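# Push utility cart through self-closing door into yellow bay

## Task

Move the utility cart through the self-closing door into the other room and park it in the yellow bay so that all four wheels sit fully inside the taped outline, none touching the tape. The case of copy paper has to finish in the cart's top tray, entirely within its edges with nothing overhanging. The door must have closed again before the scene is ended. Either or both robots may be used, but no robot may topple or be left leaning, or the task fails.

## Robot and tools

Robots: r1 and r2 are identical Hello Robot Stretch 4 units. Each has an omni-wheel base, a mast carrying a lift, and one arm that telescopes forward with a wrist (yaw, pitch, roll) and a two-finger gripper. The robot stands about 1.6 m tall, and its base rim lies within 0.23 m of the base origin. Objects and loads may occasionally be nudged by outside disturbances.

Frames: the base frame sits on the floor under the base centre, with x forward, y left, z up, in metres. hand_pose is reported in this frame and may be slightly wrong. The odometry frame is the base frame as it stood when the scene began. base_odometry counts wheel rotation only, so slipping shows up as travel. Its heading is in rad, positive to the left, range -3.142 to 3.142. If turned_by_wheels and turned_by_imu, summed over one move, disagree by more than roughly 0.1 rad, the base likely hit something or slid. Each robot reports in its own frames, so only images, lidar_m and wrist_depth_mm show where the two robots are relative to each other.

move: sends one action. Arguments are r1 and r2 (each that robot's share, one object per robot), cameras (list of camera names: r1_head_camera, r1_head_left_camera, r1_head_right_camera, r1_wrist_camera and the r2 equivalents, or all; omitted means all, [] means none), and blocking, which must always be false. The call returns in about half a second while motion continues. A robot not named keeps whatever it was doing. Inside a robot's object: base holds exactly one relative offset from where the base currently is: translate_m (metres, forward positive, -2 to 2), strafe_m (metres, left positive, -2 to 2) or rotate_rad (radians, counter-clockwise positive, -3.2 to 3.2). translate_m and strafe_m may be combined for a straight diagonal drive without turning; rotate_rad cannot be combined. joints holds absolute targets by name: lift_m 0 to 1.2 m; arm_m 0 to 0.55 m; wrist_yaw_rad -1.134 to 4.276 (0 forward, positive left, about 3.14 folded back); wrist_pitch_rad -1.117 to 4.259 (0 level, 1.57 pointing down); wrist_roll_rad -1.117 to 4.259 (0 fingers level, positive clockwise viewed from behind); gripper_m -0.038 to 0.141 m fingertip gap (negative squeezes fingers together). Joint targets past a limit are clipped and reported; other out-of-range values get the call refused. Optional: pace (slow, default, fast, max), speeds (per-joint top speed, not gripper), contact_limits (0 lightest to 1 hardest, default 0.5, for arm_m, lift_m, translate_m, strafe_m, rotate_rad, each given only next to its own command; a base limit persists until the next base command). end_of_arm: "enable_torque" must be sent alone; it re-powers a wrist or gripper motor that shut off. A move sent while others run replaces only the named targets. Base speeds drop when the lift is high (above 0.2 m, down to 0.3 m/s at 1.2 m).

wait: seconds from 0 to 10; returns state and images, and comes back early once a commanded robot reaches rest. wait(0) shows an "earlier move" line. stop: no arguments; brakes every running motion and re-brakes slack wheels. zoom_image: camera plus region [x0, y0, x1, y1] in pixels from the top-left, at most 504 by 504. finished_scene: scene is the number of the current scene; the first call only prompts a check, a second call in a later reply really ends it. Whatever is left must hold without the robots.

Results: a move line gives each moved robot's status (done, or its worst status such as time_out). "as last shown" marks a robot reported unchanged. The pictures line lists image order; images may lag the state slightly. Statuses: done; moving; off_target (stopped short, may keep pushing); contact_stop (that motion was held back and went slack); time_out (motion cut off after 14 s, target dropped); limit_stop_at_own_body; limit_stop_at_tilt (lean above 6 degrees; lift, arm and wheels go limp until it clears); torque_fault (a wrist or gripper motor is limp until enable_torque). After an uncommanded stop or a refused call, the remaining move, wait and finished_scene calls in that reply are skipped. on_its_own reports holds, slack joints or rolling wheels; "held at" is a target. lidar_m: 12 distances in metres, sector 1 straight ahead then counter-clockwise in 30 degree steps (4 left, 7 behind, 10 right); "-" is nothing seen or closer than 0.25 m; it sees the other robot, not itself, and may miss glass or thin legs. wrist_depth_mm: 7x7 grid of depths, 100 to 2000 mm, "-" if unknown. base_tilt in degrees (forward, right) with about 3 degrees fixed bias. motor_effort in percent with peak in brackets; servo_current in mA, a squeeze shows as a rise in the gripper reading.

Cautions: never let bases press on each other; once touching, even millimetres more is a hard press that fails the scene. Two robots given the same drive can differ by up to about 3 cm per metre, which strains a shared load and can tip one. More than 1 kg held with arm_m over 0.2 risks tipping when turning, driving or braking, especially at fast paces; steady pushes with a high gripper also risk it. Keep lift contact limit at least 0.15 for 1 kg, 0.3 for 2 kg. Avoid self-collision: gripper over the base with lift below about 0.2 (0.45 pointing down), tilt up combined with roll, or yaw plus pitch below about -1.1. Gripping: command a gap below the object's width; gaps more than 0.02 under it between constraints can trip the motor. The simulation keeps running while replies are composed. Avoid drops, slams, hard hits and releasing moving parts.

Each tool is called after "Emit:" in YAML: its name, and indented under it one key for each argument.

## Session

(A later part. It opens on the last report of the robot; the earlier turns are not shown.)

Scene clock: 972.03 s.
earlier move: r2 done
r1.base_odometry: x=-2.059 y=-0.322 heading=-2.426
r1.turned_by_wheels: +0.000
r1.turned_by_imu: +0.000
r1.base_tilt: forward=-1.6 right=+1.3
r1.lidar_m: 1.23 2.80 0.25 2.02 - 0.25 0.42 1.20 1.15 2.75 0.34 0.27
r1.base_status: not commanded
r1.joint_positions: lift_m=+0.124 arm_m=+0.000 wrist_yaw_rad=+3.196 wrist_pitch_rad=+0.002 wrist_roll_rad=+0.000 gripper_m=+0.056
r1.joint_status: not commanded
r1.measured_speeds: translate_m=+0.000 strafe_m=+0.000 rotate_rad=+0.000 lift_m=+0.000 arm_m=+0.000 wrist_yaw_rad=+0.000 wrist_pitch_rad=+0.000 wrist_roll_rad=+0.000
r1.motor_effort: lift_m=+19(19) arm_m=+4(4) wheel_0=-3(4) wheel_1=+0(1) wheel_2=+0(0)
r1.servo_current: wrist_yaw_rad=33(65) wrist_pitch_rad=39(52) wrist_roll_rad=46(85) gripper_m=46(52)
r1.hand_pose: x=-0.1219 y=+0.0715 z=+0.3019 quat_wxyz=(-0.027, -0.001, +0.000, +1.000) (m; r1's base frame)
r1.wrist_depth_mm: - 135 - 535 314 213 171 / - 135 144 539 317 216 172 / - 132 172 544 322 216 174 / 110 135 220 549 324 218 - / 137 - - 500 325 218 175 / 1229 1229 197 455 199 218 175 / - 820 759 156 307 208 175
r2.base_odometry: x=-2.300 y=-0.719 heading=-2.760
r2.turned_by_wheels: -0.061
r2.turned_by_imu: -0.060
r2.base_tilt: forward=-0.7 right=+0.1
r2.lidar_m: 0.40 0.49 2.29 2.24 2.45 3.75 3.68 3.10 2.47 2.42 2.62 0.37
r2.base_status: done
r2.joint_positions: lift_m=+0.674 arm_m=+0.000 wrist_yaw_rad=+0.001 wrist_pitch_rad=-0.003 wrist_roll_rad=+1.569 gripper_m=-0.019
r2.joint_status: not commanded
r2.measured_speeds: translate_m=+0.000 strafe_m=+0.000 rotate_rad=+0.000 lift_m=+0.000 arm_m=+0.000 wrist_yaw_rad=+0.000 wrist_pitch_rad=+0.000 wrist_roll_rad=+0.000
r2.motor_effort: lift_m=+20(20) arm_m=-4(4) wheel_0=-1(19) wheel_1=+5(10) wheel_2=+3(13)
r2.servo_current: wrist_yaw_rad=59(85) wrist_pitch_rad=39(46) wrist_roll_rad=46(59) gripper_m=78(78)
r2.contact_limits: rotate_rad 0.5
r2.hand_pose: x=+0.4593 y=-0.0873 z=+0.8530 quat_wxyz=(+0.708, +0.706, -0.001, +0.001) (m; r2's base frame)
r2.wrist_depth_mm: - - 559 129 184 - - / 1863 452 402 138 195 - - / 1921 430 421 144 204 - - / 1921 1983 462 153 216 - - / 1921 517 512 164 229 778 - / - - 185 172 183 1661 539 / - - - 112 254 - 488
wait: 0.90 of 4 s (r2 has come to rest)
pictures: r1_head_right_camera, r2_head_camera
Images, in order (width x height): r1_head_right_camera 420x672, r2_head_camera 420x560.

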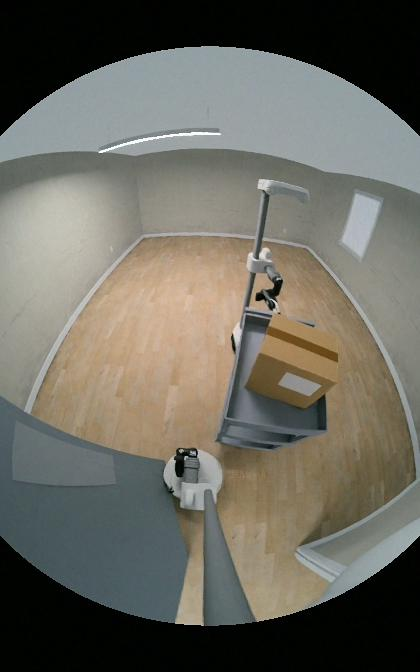

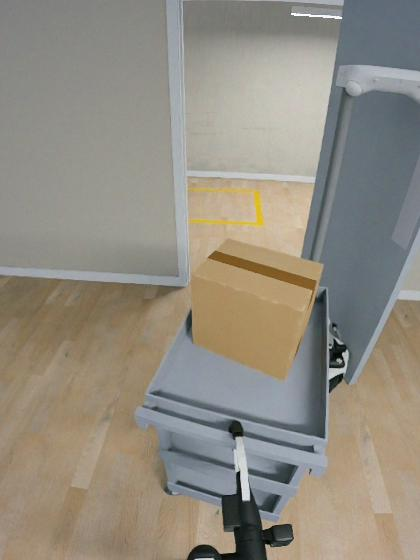

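Emit:
move:
  blocking: false
  r1: {"base": {"translate_m": 0.155, "strafe_m": 0.113}, "contact_limits": {"translate_m": 0.7}, "pace": "slow"}
  cameras: []

Emit:
wait:
  seconds: 4
  cameras: ["r1_head_left_camera", "r1_head_right_camera", "r2_head_camera"]

Scene clock: 1026.23 s.
move: r1 moving
r1.base_odometry: x=-2.062 y=-0.336 heading=-2.426
r1.turned_by_wheels: +0.000
r1.turned_by_imu: +0.000
r1.base_tilt: forward=-1.6 right=+1.2
r1.lidar_m: 1.22 2.80 0.25 2.00 - 0.25 0.42 1.20 1.18 2.76 0.33 0.28
r1.base_status: translate_m moving; strafe_m moving
r1.joint_positions: lift_m=+0.124 arm_m=+0.000 wrist_yaw_rad=+3.196 wrist_pitch_rad=+0.002 wrist_roll_rad=+0.000 gripper_m=+0.056
r1.joint_status: not commanded
r1.measured_speeds: translate_m=+0.043 strafe_m=+0.031 rotate_rad=+0.001 lift_m=+0.000 arm_m=+0.000 wrist_yaw_rad=+0.000 wrist_pitch_rad=+0.000 wrist_roll_rad=+0.000
r1.motor_effort: lift_m=+19(19) arm_m=+4(4) wheel_0=-9(10) wheel_1=+10(13) wheel_2=-4(6)
r1.servo_current: wrist_yaw_rad=46(65) wrist_pitch_rad=39(46) wrist_roll_rad=39(65) gripper_m=46(46)
r1.contact_limits: translate_m 0.7
r1.hand_pose: x=-0.1219 y=+0.0715 z=+0.3019 quat_wxyz=(-0.027, -0.001, +0.000, +1.000) (m; r1's base frame)
r1.wrist_depth_mm: - 135 - 525 314 213 172 / - 135 144 530 317 213 172 / - 132 172 535 319 215 173 / 110 136 220 544 322 216 - / 137 - - 496 324 217 175 / 1229 1255 197 449 198 217 176 / - 809 759 156 307 208 176
r2.base_odometry: x=-2.300 y=-0.719 heading=-2.760
r2.turned_by_wheels: +0.000
r2.turned_by_imu: +0.000
r2.base_tilt: forward=-0.7 right=+0.1
r2.lidar_m: 0.43 0.48 2.29 2.23 2.43 3.73 3.69 3.09 2.46 2.43 2.65 0.39
r2.base_status: not commanded
r2.joint_positions: lift_m=+0.674 arm_m=+0.000 wrist_yaw_rad=+0.001 wrist_pitch_rad=-0.003 wrist_roll_rad=+1.569 gripper_m=-0.019
r2.joint_status: not commanded
r2.measured_speeds: translate_m=+0.000 strafe_m=+0.000 rotate_rad=+0.000 lift_m=+0.000 arm_m=+0.000 wrist_yaw_rad=+0.000 wrist_pitch_rad=+0.000 wrist_roll_rad=+0.000
r2.motor_effort: lift_m=+20(20) arm_m=-4(4) wheel_0=+0(0) wheel_1=+5(5) wheel_2=+3(3)
r2.servo_current: wrist_yaw_rad=33(52) wrist_pitch_rad=46(46) wrist_roll_rad=46(59) gripper_m=72(78)
r2.contact_limits: rotate_rad 0.5
r2.hand_pose: x=+0.4593 y=-0.0873 z=+0.8530 quat_wxyz=(+0.708, +0.706, -0.001, +0.001) (m; r2's base frame)
r2.wrist_depth_mm: - - 559 129 185 - - / 1863 452 399 138 194 - - / 1983 427 421 144 204 - - / 1921 1983 462 153 216 - - / 1983 512 512 163 229 778 - / - - 185 172 184 1756 535 / - - - 112 255 - 492
pictures: none
No camera images: "cameras" was empty.

Scene clock: 1027.73 s.
earlier move: r1 contact_stop
r1.base_odometry: x=-2.083 y=-0.374 heading=-2.392
r1.turned_by_wheels: +0.035
r1.turned_by_imu: +0.057
r1.base_tilt: forward=-1.6 right=+1.3
r1.lidar_m: 4.93 2.66 1.98 1.96 0.25 0.25 0.41 1.20 1.26 0.48 0.29 0.26
r1.base_status: translate_m contact_stop (by the wheels' count: +0.052 of +0.155); strafe_m contact_stop (by the wheels' count: +0.023 of +0.113)
r1.joint_positions: lift_m=+0.124 arm_m=+0.000 wrist_yaw_rad=+3.196 wrist_pitch_rad=+0.002 wrist_roll_rad=+0.000 gripper_m=+0.056
r1.joint_status: not commanded
r1.measured_speeds: translate_m=+0.000 strafe_m=+0.000 rotate_rad=+0.000 lift_m=+0.000 arm_m=+0.000 wrist_yaw_rad=+0.000 wrist_pitch_rad=+0.000 wrist_roll_rad=+0.000
r1.on_its_own: the wheels are slack since a contact_stop
r1.motor_effort: lift_m=+19(19) arm_m=+4(4) wheel_0=+0(22) wheel_1=+0(33) wheel_2=+0(6)
r1.servo_current: wrist_yaw_rad=39(65) wrist_pitch_rad=39(52) wrist_roll_rad=46(65) gripper_m=39(46)
r1.contact_limits: translate_m 0.7
r1.hand_pose: x=-0.1219 y=+0.0716 z=+0.3019 quat_wxyz=(-0.027, -0.001, +0.000, +1.000) (m; r1's base frame)
r1.wrist_depth_mm: - 135 - 866 336 207 172 / - 135 144 891 338 219 173 / - 132 172 891 340 220 174 / 110 136 220 - 345 221 175 / 137 - - 1983 345 224 176 / 1229 1229 197 1098 199 223 176 / - 809 759 156 325 202 176
r2.base_odometry: x=-2.300 y=-0.719 heading=-2.760
r2.turned_by_wheels: +0.000
r2.turned_by_imu: +0.000
r2.base_tilt: forward=-0.6 right=+0.1
r2.lidar_m: 0.40 0.47 2.27 2.25 2.48 3.73 3.69 3.09 2.48 2.43 2.64 0.38
r2.base_status: not commanded
r2.joint_positions: lift_m=+0.674 arm_m=+0.000 wrist_yaw_rad=+0.001 wrist_pitch_rad=-0.003 wrist_roll_rad=+1.569 gripper_m=-0.019
r2.joint_status: not commanded
r2.measured_speeds: translate_m=+0.000 strafe_m=+0.000 rotate_rad=+0.000 lift_m=+0.000 arm_m=+0.000 wrist_yaw_rad=+0.000 wrist_pitch_rad=+0.000 wrist_roll_rad=+0.000
r2.motor_effort: lift_m=+20(20) arm_m=-3(4) wheel_0=+0(1) wheel_1=+5(5) wheel_2=+3(3)
r2.servo_current: wrist_yaw_rad=46(59) wrist_pitch_rad=46(46) wrist_roll_rad=52(59) gripper_m=72(78)
r2.contact_limits: rotate_rad 0.5
r2.hand_pose: x=+0.4593 y=-0.0873 z=+0.8530 quat_wxyz=(+0.708, +0.706, -0.001, +0.001) (m; r2's base frame)
r2.wrist_depth_mm: - - 554 129 185 - - / 1863 418 402 138 194 - - / 1921 427 418 144 205 - - / 1983 1921 459 153 216 - - / 1983 517 512 164 229 778 - / - - 184 173 184 1756 539 / - - - 112 254 - 496
wait: 1.50 of 4 s (r1 has come to rest)
pictures: r1_head_left_camera, r1_head_right_camera, r2_head_camera
Images, in order (width x height): r1_head_left_camera 420x672, r1_head_right_camera 420x672, r2_head_camera 420x560.

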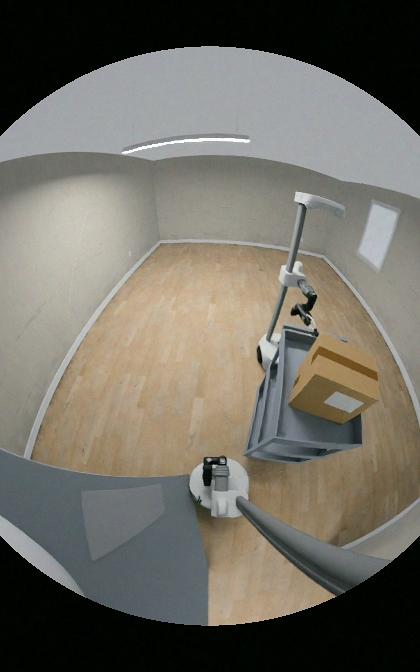

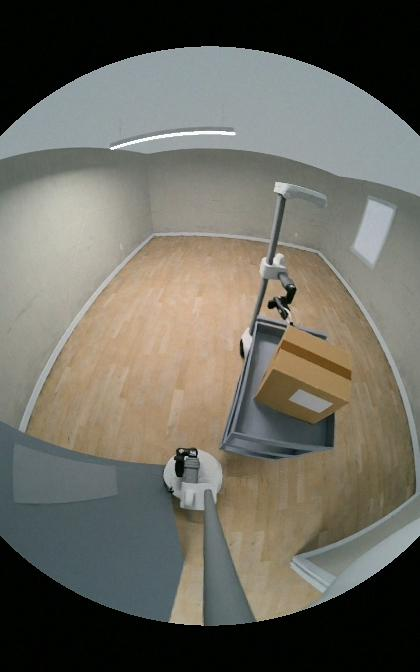

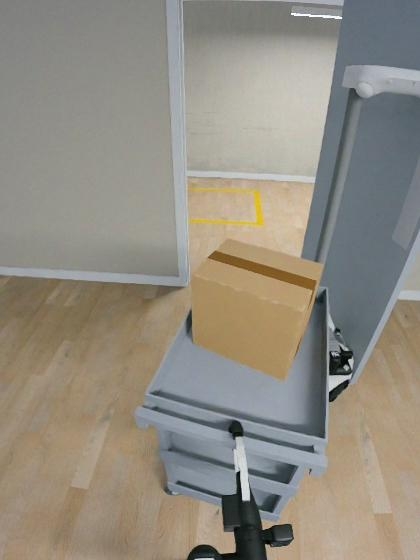

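Emit:
move:
  r1: {"base": {"rotate_rad": -0.04}, "pace": "slow"}
  r2: {"base": {"translate_m": -0.56, "strafe_m": 0.37}, "pace": "slow", "contact_limits": {"translate_m": 0.5}}
  blocking: false
  cameras: []

Emit:
wait:
  seconds: 10
  cameras: []

Emit:
wait:
  seconds: 10
  cameras: ["r1_head_camera", "r2_head_camera"]

Scene clock: 1076.93 s.
move: r1 moving; r2 moving
r1.base_odometry: x=-2.083 y=-0.374 heading=-2.431
r1.turned_by_wheels: -0.039
r1.turned_by_imu: -0.040
r1.base_tilt: forward=-1.6 right=+1.3
r1.lidar_m: 1.32 2.70 2.01 1.95 0.25 0.25 0.39 1.25 1.19 0.59 0.31 0.28
r1.base_status: rotate_rad moving
r1.joint_positions: lift_m=+0.124 arm_m=+0.000 wrist_yaw_rad=+3.196 wrist_pitch_rad=+0.002 wrist_roll_rad=+0.000 gripper_m=+0.056
r1.joint_status: not commanded
r1.measured_speeds: translate_m=+0.000 strafe_m=+0.000 rotate_rad=+0.000 lift_m=+0.000 arm_m=+0.000 wrist_yaw_rad=+0.000 wrist_pitch_rad=+0.000 wrist_roll_rad=+0.000
r1.motor_effort: lift_m=+19(19) arm_m=+4(4) wheel_0=+0(4) wheel_1=+9(9) wheel_2=+3(3)
r1.servo_current: wrist_yaw_rad=46(65) wrist_pitch_rad=46(46) wrist_roll_rad=52(59) gripper_m=39(46)
r1.hand_pose: x=-0.1219 y=+0.0716 z=+0.3019 quat_wxyz=(-0.027, -0.001, +0.000, +1.000) (m; r1's base frame)
r1.wrist_depth_mm: - 135 - 554 319 213 171 / - 135 144 878 324 215 172 / - 132 172 504 325 216 174 / 110 135 220 512 329 218 - / 137 - - 512 332 220 175 / 1229 1205 196 521 198 219 175 / - 809 759 167 310 210 175
r2.base_odometry: x=-2.286 y=-0.722 heading=-2.759
r2.turned_by_wheels: +0.000
r2.turned_by_imu: +0.001
r2.base_tilt: forward=-0.6 right=+0.1
r2.lidar_m: 0.41 0.46 2.26 2.24 2.45 3.70 3.70 3.09 2.48 2.43 2.65 0.40
r2.base_status: translate_m moving; strafe_m moving
r2.joint_positions: lift_m=+0.674 arm_m=+0.000 wrist_yaw_rad=+0.001 wrist_pitch_rad=-0.003 wrist_roll_rad=+1.569 gripper_m=-0.019
r2.joint_status: not commanded
r2.measured_speeds: translate_m=-0.046 strafe_m=+0.029 rotate_rad=-0.003 lift_m=+0.000 arm_m=+0.000 wrist_yaw_rad=+0.000 wrist_pitch_rad=+0.000 wrist_roll_rad=+0.000
r2.motor_effort: lift_m=+20(20) arm_m=-3(4) wheel_0=-6(13) wheel_1=+4(5) wheel_2=+12(14)
r2.servo_current: wrist_yaw_rad=52(59) wrist_pitch_rad=39(46) wrist_roll_rad=46(59) gripper_m=78(78)
r2.contact_limits: translate_m 0.5
r2.hand_pose: x=+0.4593 y=-0.0873 z=+0.8530 quat_wxyz=(+0.708, +0.706, -0.001, +0.001) (m; r2's base frame)
r2.wrist_depth_mm: - - 549 129 187 - - / 1863 452 399 139 194 - - / 1921 427 418 144 205 - - / - 480 459 153 217 - - / 1983 512 517 163 231 778 - / - - 183 173 238 1756 530 / - - - 112 254 - 492
pictures: none
No camera images: "cameras" was empty.

Scene clock: 1077.10 s.
earlier move: r1 done; r2 moving
r1.base_odometry: x=-2.083 y=-0.374 heading=-2.431
r1.turned_by_wheels: +0.000
r1.turned_by_imu: +0.000
r1.base_tilt: forward=-1.6 right=+1.3
r1.lidar_m: 1.32 2.76 2.01 1.93 0.27 0.25 0.43 1.20 1.22 0.60 0.31 0.28
r1.base_status: done
r1.joint_positions: lift_m=+0.124 arm_m=+0.000 wrist_yaw_rad=+3.196 wrist_pitch_rad=+0.002 wrist_roll_rad=+0.000 gripper_m=+0.056
r1.joint_status: not commanded
r1.measured_speeds: translate_m=+0.000 strafe_m=+0.000 rotate_rad=+0.000 lift_m=+0.000 arm_m=+0.000 wrist_yaw_rad=+0.000 wrist_pitch_rad=+0.000 wrist_roll_rad=+0.000
r1.motor_effort: lift_m=+19(19) arm_m=+4(4) wheel_0=+0(4) wheel_1=+7(9) wheel_2=+2(3)
r1.servo_current: wrist_yaw_rad=33(65) wrist_pitch_rad=46(46) wrist_roll_rad=46(59) gripper_m=46(46)
r1.hand_pose: x=-0.1219 y=+0.0716 z=+0.3019 quat_wxyz=(-0.027, -0.001, +0.000, +1.000) (m; r1's base frame)
r1.wrist_depth_mm: - 135 - 554 319 213 171 / - 135 144 866 322 215 172 / - 131 173 500 325 216 174 / 110 135 220 512 327 218 - / 137 - - 517 330 220 176 / 1229 1229 196 517 199 220 175 / - 809 759 167 309 209 176
r2.base_odometry: x=-2.275 y=-0.724 heading=-2.759
r2.turned_by_wheels: +0.000
r2.turned_by_imu: +0.000
r2.base_tilt: forward=-0.6 right=+0.1
r2.lidar_m: 0.43 0.47 2.23 2.24 2.44 3.72 3.67 3.14 2.48 2.45 2.66 0.38
r2.base_status: translate_m moving; strafe_m moving
r2.joint_positions: lift_m=+0.674 arm_m=+0.000 wrist_yaw_rad=+0.001 wrist_pitch_rad=-0.003 wrist_roll_rad=+1.569 gripper_m=-0.019
r2.joint_status: not commanded
r2.measured_speeds: translate_m=-0.061 strafe_m=+0.041 rotate_rad=+0.002 lift_m=+0.000 arm_m=+0.000 wrist_yaw_rad=+0.000 wrist_pitch_rad=+0.000 wrist_roll_rad=+0.000
r2.motor_effort: lift_m=+20(20) arm_m=-3(4) wheel_0=-11(14) wheel_1=+3(5) wheel_2=+12(14)
r2.servo_current: wrist_yaw_rad=39(59) wrist_pitch_rad=46(46) wrist_roll_rad=59(59) gripper_m=72(78)
r2.contact_limits: translate_m 0.5
r2.hand_pose: x=+0.4593 y=-0.0873 z=+0.8530 quat_wxyz=(+0.708, +0.706, -0.001, +0.001) (m; r2's base frame)
r2.wrist_depth_mm: - - 564 130 187 - - / 1921 459 402 139 195 - - / 1863 427 421 146 206 - - / 1983 484 459 153 217 - - / - 517 512 164 229 768 - / - - 188 173 238 1756 535 / - - - 112 255 - 492
wait: 0.17 of 10 s (r1 has come to rest)
pictures: none
No camera images: "cameras" was empty.

Scene clock: 1084.33 s.
earlier move: r2 done
r1.base_odometry: x=-2.083 y=-0.374 heading=-2.431
r1.turned_by_wheels: +0.000
r1.turned_by_imu: +0.000
r1.base_tilt: forward=-1.6 right=+1.2
r1.lidar_m: 1.02 2.71 2.01 1.94 0.25 0.25 0.41 1.21 1.19 2.78 2.90 0.92
r1.base_status: done
r1.joint_positions: lift_m=+0.124 arm_m=+0.000 wrist_yaw_rad=+3.196 wrist_pitch_rad=+0.002 wrist_roll_rad=+0.000 gripper_m=+0.056
r1.joint_status: not commanded
r1.measured_speeds: translate_m=+0.000 strafe_m=+0.000 rotate_rad=+0.000 lift_m=+0.000 arm_m=+0.000 wrist_yaw_rad=+0.000 wrist_pitch_rad=+0.000 wrist_roll_rad=+0.000
r1.motor_effort: lift_m=+19(19) arm_m=+4(4) wheel_0=-1(4) wheel_1=+7(9) wheel_2=+2(3)
r1.servo_current: wrist_yaw_rad=46(72) wrist_pitch_rad=39(52) wrist_roll_rad=39(72) gripper_m=46(52)
r1.hand_pose: x=-0.1219 y=+0.0716 z=+0.3019 quat_wxyz=(-0.027, -0.001, +0.000, +1.000) (m; r1's base frame)
r1.wrist_depth_mm: - 135 - 549 320 213 171 / - 135 144 866 324 215 172 / - 132 172 500 325 217 174 / 110 136 220 512 327 218 - / 137 - - 517 330 219 176 / 1229 1229 196 517 199 220 175 / - 809 759 167 312 209 175
r2.base_odometry: x=-1.642 y=-0.854 heading=-2.760
r2.turned_by_wheels: -0.001
r2.turned_by_imu: -0.006
r2.base_tilt: forward=-0.7 right=+0.1
r2.lidar_m: 0.45 2.50 2.02 1.95 2.12 3.12 3.07 3.37 2.77 2.72 0.41 0.33
r2.base_status: done
r2.joint_positions: lift_m=+0.674 arm_m=+0.000 wrist_yaw_rad=-0.011 wrist_pitch_rad=-0.003 wrist_roll_rad=+1.569 gripper_m=-0.019
r2.joint_status: not commanded
r2.measured_speeds: translate_m=+0.000 strafe_m=+0.000 rotate_rad=+0.000 lift_m=+0.000 arm_m=+0.000 wrist_yaw_rad=+0.000 wrist_pitch_rad=+0.000 wrist_roll_rad=+0.000
r2.motor_effort: lift_m=+20(20) arm_m=-3(4) wheel_0=-10(18) wheel_1=+3(5) wheel_2=+2(14)
r2.servo_current: wrist_yaw_rad=59(85) wrist_pitch_rad=39(52) wrist_roll_rad=39(65) gripper_m=72(85)
r2.contact_limits: translate_m 0.5
r2.hand_pose: x=+0.4583 y=-0.0905 z=+0.8530 quat_wxyz=(+0.708, +0.706, -0.005, -0.003) (m; r2's base frame)
r2.wrist_depth_mm: - - - - - - - / - - - - - - - / - - - - - - 525 / - - - - - 1618 500 / - - - - - 1708 473 / - - 183 - 410 410 415 / - - - 112 - 1808 1255
wait: 7.23 of 10 s (r2 has come to rest)
pictures: r1_head_camera, r2_head_camera
Images, in order (width x height): r1_head_camera 420x560, r2_head_camera 420x560.

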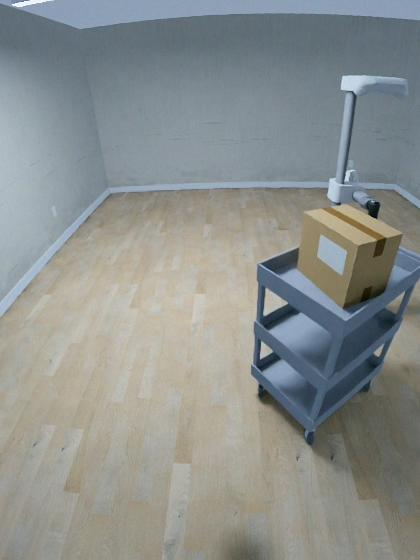

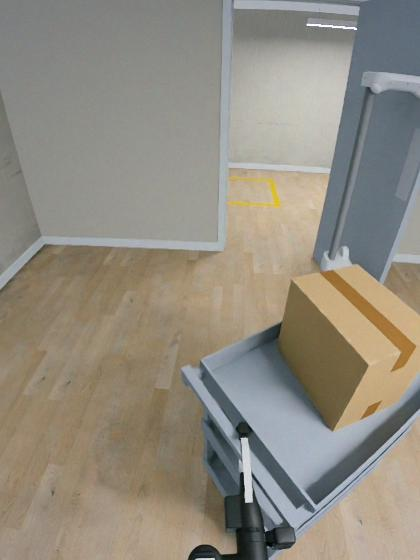

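Emit:
move:
  r2: {"base": {"translate_m": -0.6, "strafe_m": -0.02}, "pace": "slow", "contact_limits": {"translate_m": 0.5}}
  blocking: false
  cameras: []

Emit:
wait:
  seconds: 10
  cameras: ["r2_head_camera"]

Scene clock: 1126.37 s.
move: r2 moving
r1.base_odometry: x=-2.083 y=-0.374 heading=-2.431
r1.turned_by_wheels: +0.000
r1.turned_by_imu: +0.000
r1.base_tilt: forward=-1.6 right=+1.2
r1.lidar_m: 1.07 2.75 2.01 1.96 0.25 0.25 0.39 1.22 1.21 2.79 2.92 0.91
r1.base_status: not commanded
r1.joint_positions: lift_m=+0.124 arm_m=+0.000 wrist_yaw_rad=+3.196 wrist_pitch_rad=+0.002 wrist_roll_rad=+0.000 gripper_m=+0.056
r1.joint_status: not commanded
r1.measured_speeds: translate_m=+0.000 strafe_m=+0.000 rotate_rad=+0.000 lift_m=+0.000 arm_m=+0.000 wrist_yaw_rad=+0.000 wrist_pitch_rad=+0.000 wrist_roll_rad=+0.000
r1.motor_effort: lift_m=+19(19) arm_m=+4(4) wheel_0=+0(1) wheel_1=+7(7) wheel_2=+2(3)
r1.servo_current: wrist_yaw_rad=52(65) wrist_pitch_rad=39(46) wrist_roll_rad=39(52) gripper_m=39(46)
r1.hand_pose: x=-0.1219 y=+0.0716 z=+0.3019 quat_wxyz=(-0.027, -0.001, +0.000, +1.000) (m; r1's base frame)
r1.wrist_depth_mm: - 135 - 549 319 213 171 / - 135 144 866 322 216 172 / - 132 173 504 325 216 174 / 110 135 220 512 327 218 - / 137 - - 517 329 220 175 / 1229 1229 197 517 198 220 175 / - 820 750 167 310 209 175
r2.base_odometry: x=-1.631 y=-0.849 heading=-2.761
r2.turned_by_wheels: -0.001
r2.turned_by_imu: +0.000
r2.base_tilt: forward=-0.7 right=+0.0
r2.lidar_m: 0.43 2.51 1.99 1.96 2.15 3.11 3.06 3.32 2.77 2.73 0.41 0.33
r2.base_status: translate_m moving; strafe_m moving
r2.joint_positions: lift_m=+0.674 arm_m=+0.000 wrist_yaw_rad=-0.011 wrist_pitch_rad=-0.003 wrist_roll_rad=+1.569 gripper_m=-0.019
r2.joint_status: not commanded
r2.measured_speeds: translate_m=-0.048 strafe_m=-0.001 rotate_rad=+0.001 lift_m=+0.000 arm_m=+0.000 wrist_yaw_rad=+0.000 wrist_pitch_rad=+0.000 wrist_roll_rad=+0.000
r2.motor_effort: lift_m=+20(20) arm_m=-4(4) wheel_0=-12(16) wheel_1=-8(9) wheel_2=+10(10)
r2.servo_current: wrist_yaw_rad=72(72) wrist_pitch_rad=39(46) wrist_roll_rad=39(52) gripper_m=72(78)
r2.contact_limits: translate_m 0.5
r2.hand_pose: x=+0.4583 y=-0.0905 z=+0.8530 quat_wxyz=(+0.708, +0.706, -0.005, -0.003) (m; r2's base frame)
r2.wrist_depth_mm: - - - - - - - / - - - - - - - / - - - - - - 521 / - - - - - - 504 / - - - - - 1708 473 / - - 183 - 179 410 413 / - - - 112 - 1863 1255
pictures: none
No camera images: "cameras" was empty.

Scene clock: 1133.17 s.
earlier move: r2 done
r1.base_odometry: x=-2.083 y=-0.374 heading=-2.431
r1.turned_by_wheels: +0.000
r1.turned_by_imu: +0.000
r1.base_tilt: forward=-1.6 right=+1.3
r1.lidar_m: 1.48 2.71 2.01 1.96 0.25 0.25 0.42 1.24 1.20 2.77 2.90 1.44
r1.base_status: not commanded
r1.joint_positions: lift_m=+0.124 arm_m=+0.000 wrist_yaw_rad=+3.196 wrist_pitch_rad=+0.002 wrist_roll_rad=+0.000 gripper_m=+0.056
r1.joint_status: not commanded
r1.measured_speeds: translate_m=+0.000 strafe_m=+0.000 rotate_rad=+0.000 lift_m=+0.000 arm_m=+0.000 wrist_yaw_rad=+0.000 wrist_pitch_rad=+0.000 wrist_roll_rad=+0.000
r1.motor_effort: lift_m=+19(19) arm_m=+4(4) wheel_0=+0(1) wheel_1=+7(7) wheel_2=+2(3)
r1.servo_current: wrist_yaw_rad=39(85) wrist_pitch_rad=33(52) wrist_roll_rad=52(65) gripper_m=39(52)
r1.hand_pose: x=-0.1219 y=+0.0716 z=+0.3019 quat_wxyz=(-0.027, -0.001, +0.000, +1.000) (m; r1's base frame)
r1.wrist_depth_mm: - 135 - 549 319 213 171 / - 135 144 866 322 215 172 / - 131 172 504 325 217 174 / 110 136 220 512 325 218 - / 137 - - 517 330 219 175 / 1229 1205 196 525 199 220 176 / - 809 759 167 310 209 176
r2.base_odometry: x=-1.093 y=-0.612 heading=-2.760
r2.turned_by_wheels: +0.001
r2.turned_by_imu: +0.003
r2.base_tilt: forward=-0.7 right=+0.1
r2.lidar_m: 0.42 2.64 2.08 2.05 2.22 2.51 2.48 2.70 2.66 2.62 2.87 0.34
r2.base_status: done
r2.joint_positions: lift_m=+0.674 arm_m=+0.000 wrist_yaw_rad=+0.006 wrist_pitch_rad=-0.003 wrist_roll_rad=+1.569 gripper_m=-0.019
r2.joint_status: not commanded
r2.measured_speeds: translate_m=+0.000 strafe_m=+0.000 rotate_rad=+0.000 lift_m=+0.000 arm_m=+0.000 wrist_yaw_rad=+0.000 wrist_pitch_rad=+0.000 wrist_roll_rad=+0.000
r2.motor_effort: lift_m=+20(20) arm_m=-3(4) wheel_0=-3(16) wheel_1=-4(10) wheel_2=+8(14)
r2.servo_current: wrist_yaw_rad=46(72) wrist_pitch_rad=39(52) wrist_roll_rad=46(59) gripper_m=78(85)
r2.contact_limits: translate_m 0.5
r2.hand_pose: x=+0.4598 y=-0.0856 z=+0.8530 quat_wxyz=(+0.708, +0.706, +0.001, +0.003) (m; r2's base frame)
r2.wrist_depth_mm: - 338 342 - 146 148 - / - 377 377 103 160 156 - / - 445 421 109 177 - - / - - 517 125 198 683 - / - - - 138 224 1921 525 / - - 187 160 181 1756 488 / - - - 112 285 - 1281
wait: 6.80 of 10 s (r2 has come to rest)
pictures: r2_head_camera
Images, in order (width x height): r2_head_camera 420x560.

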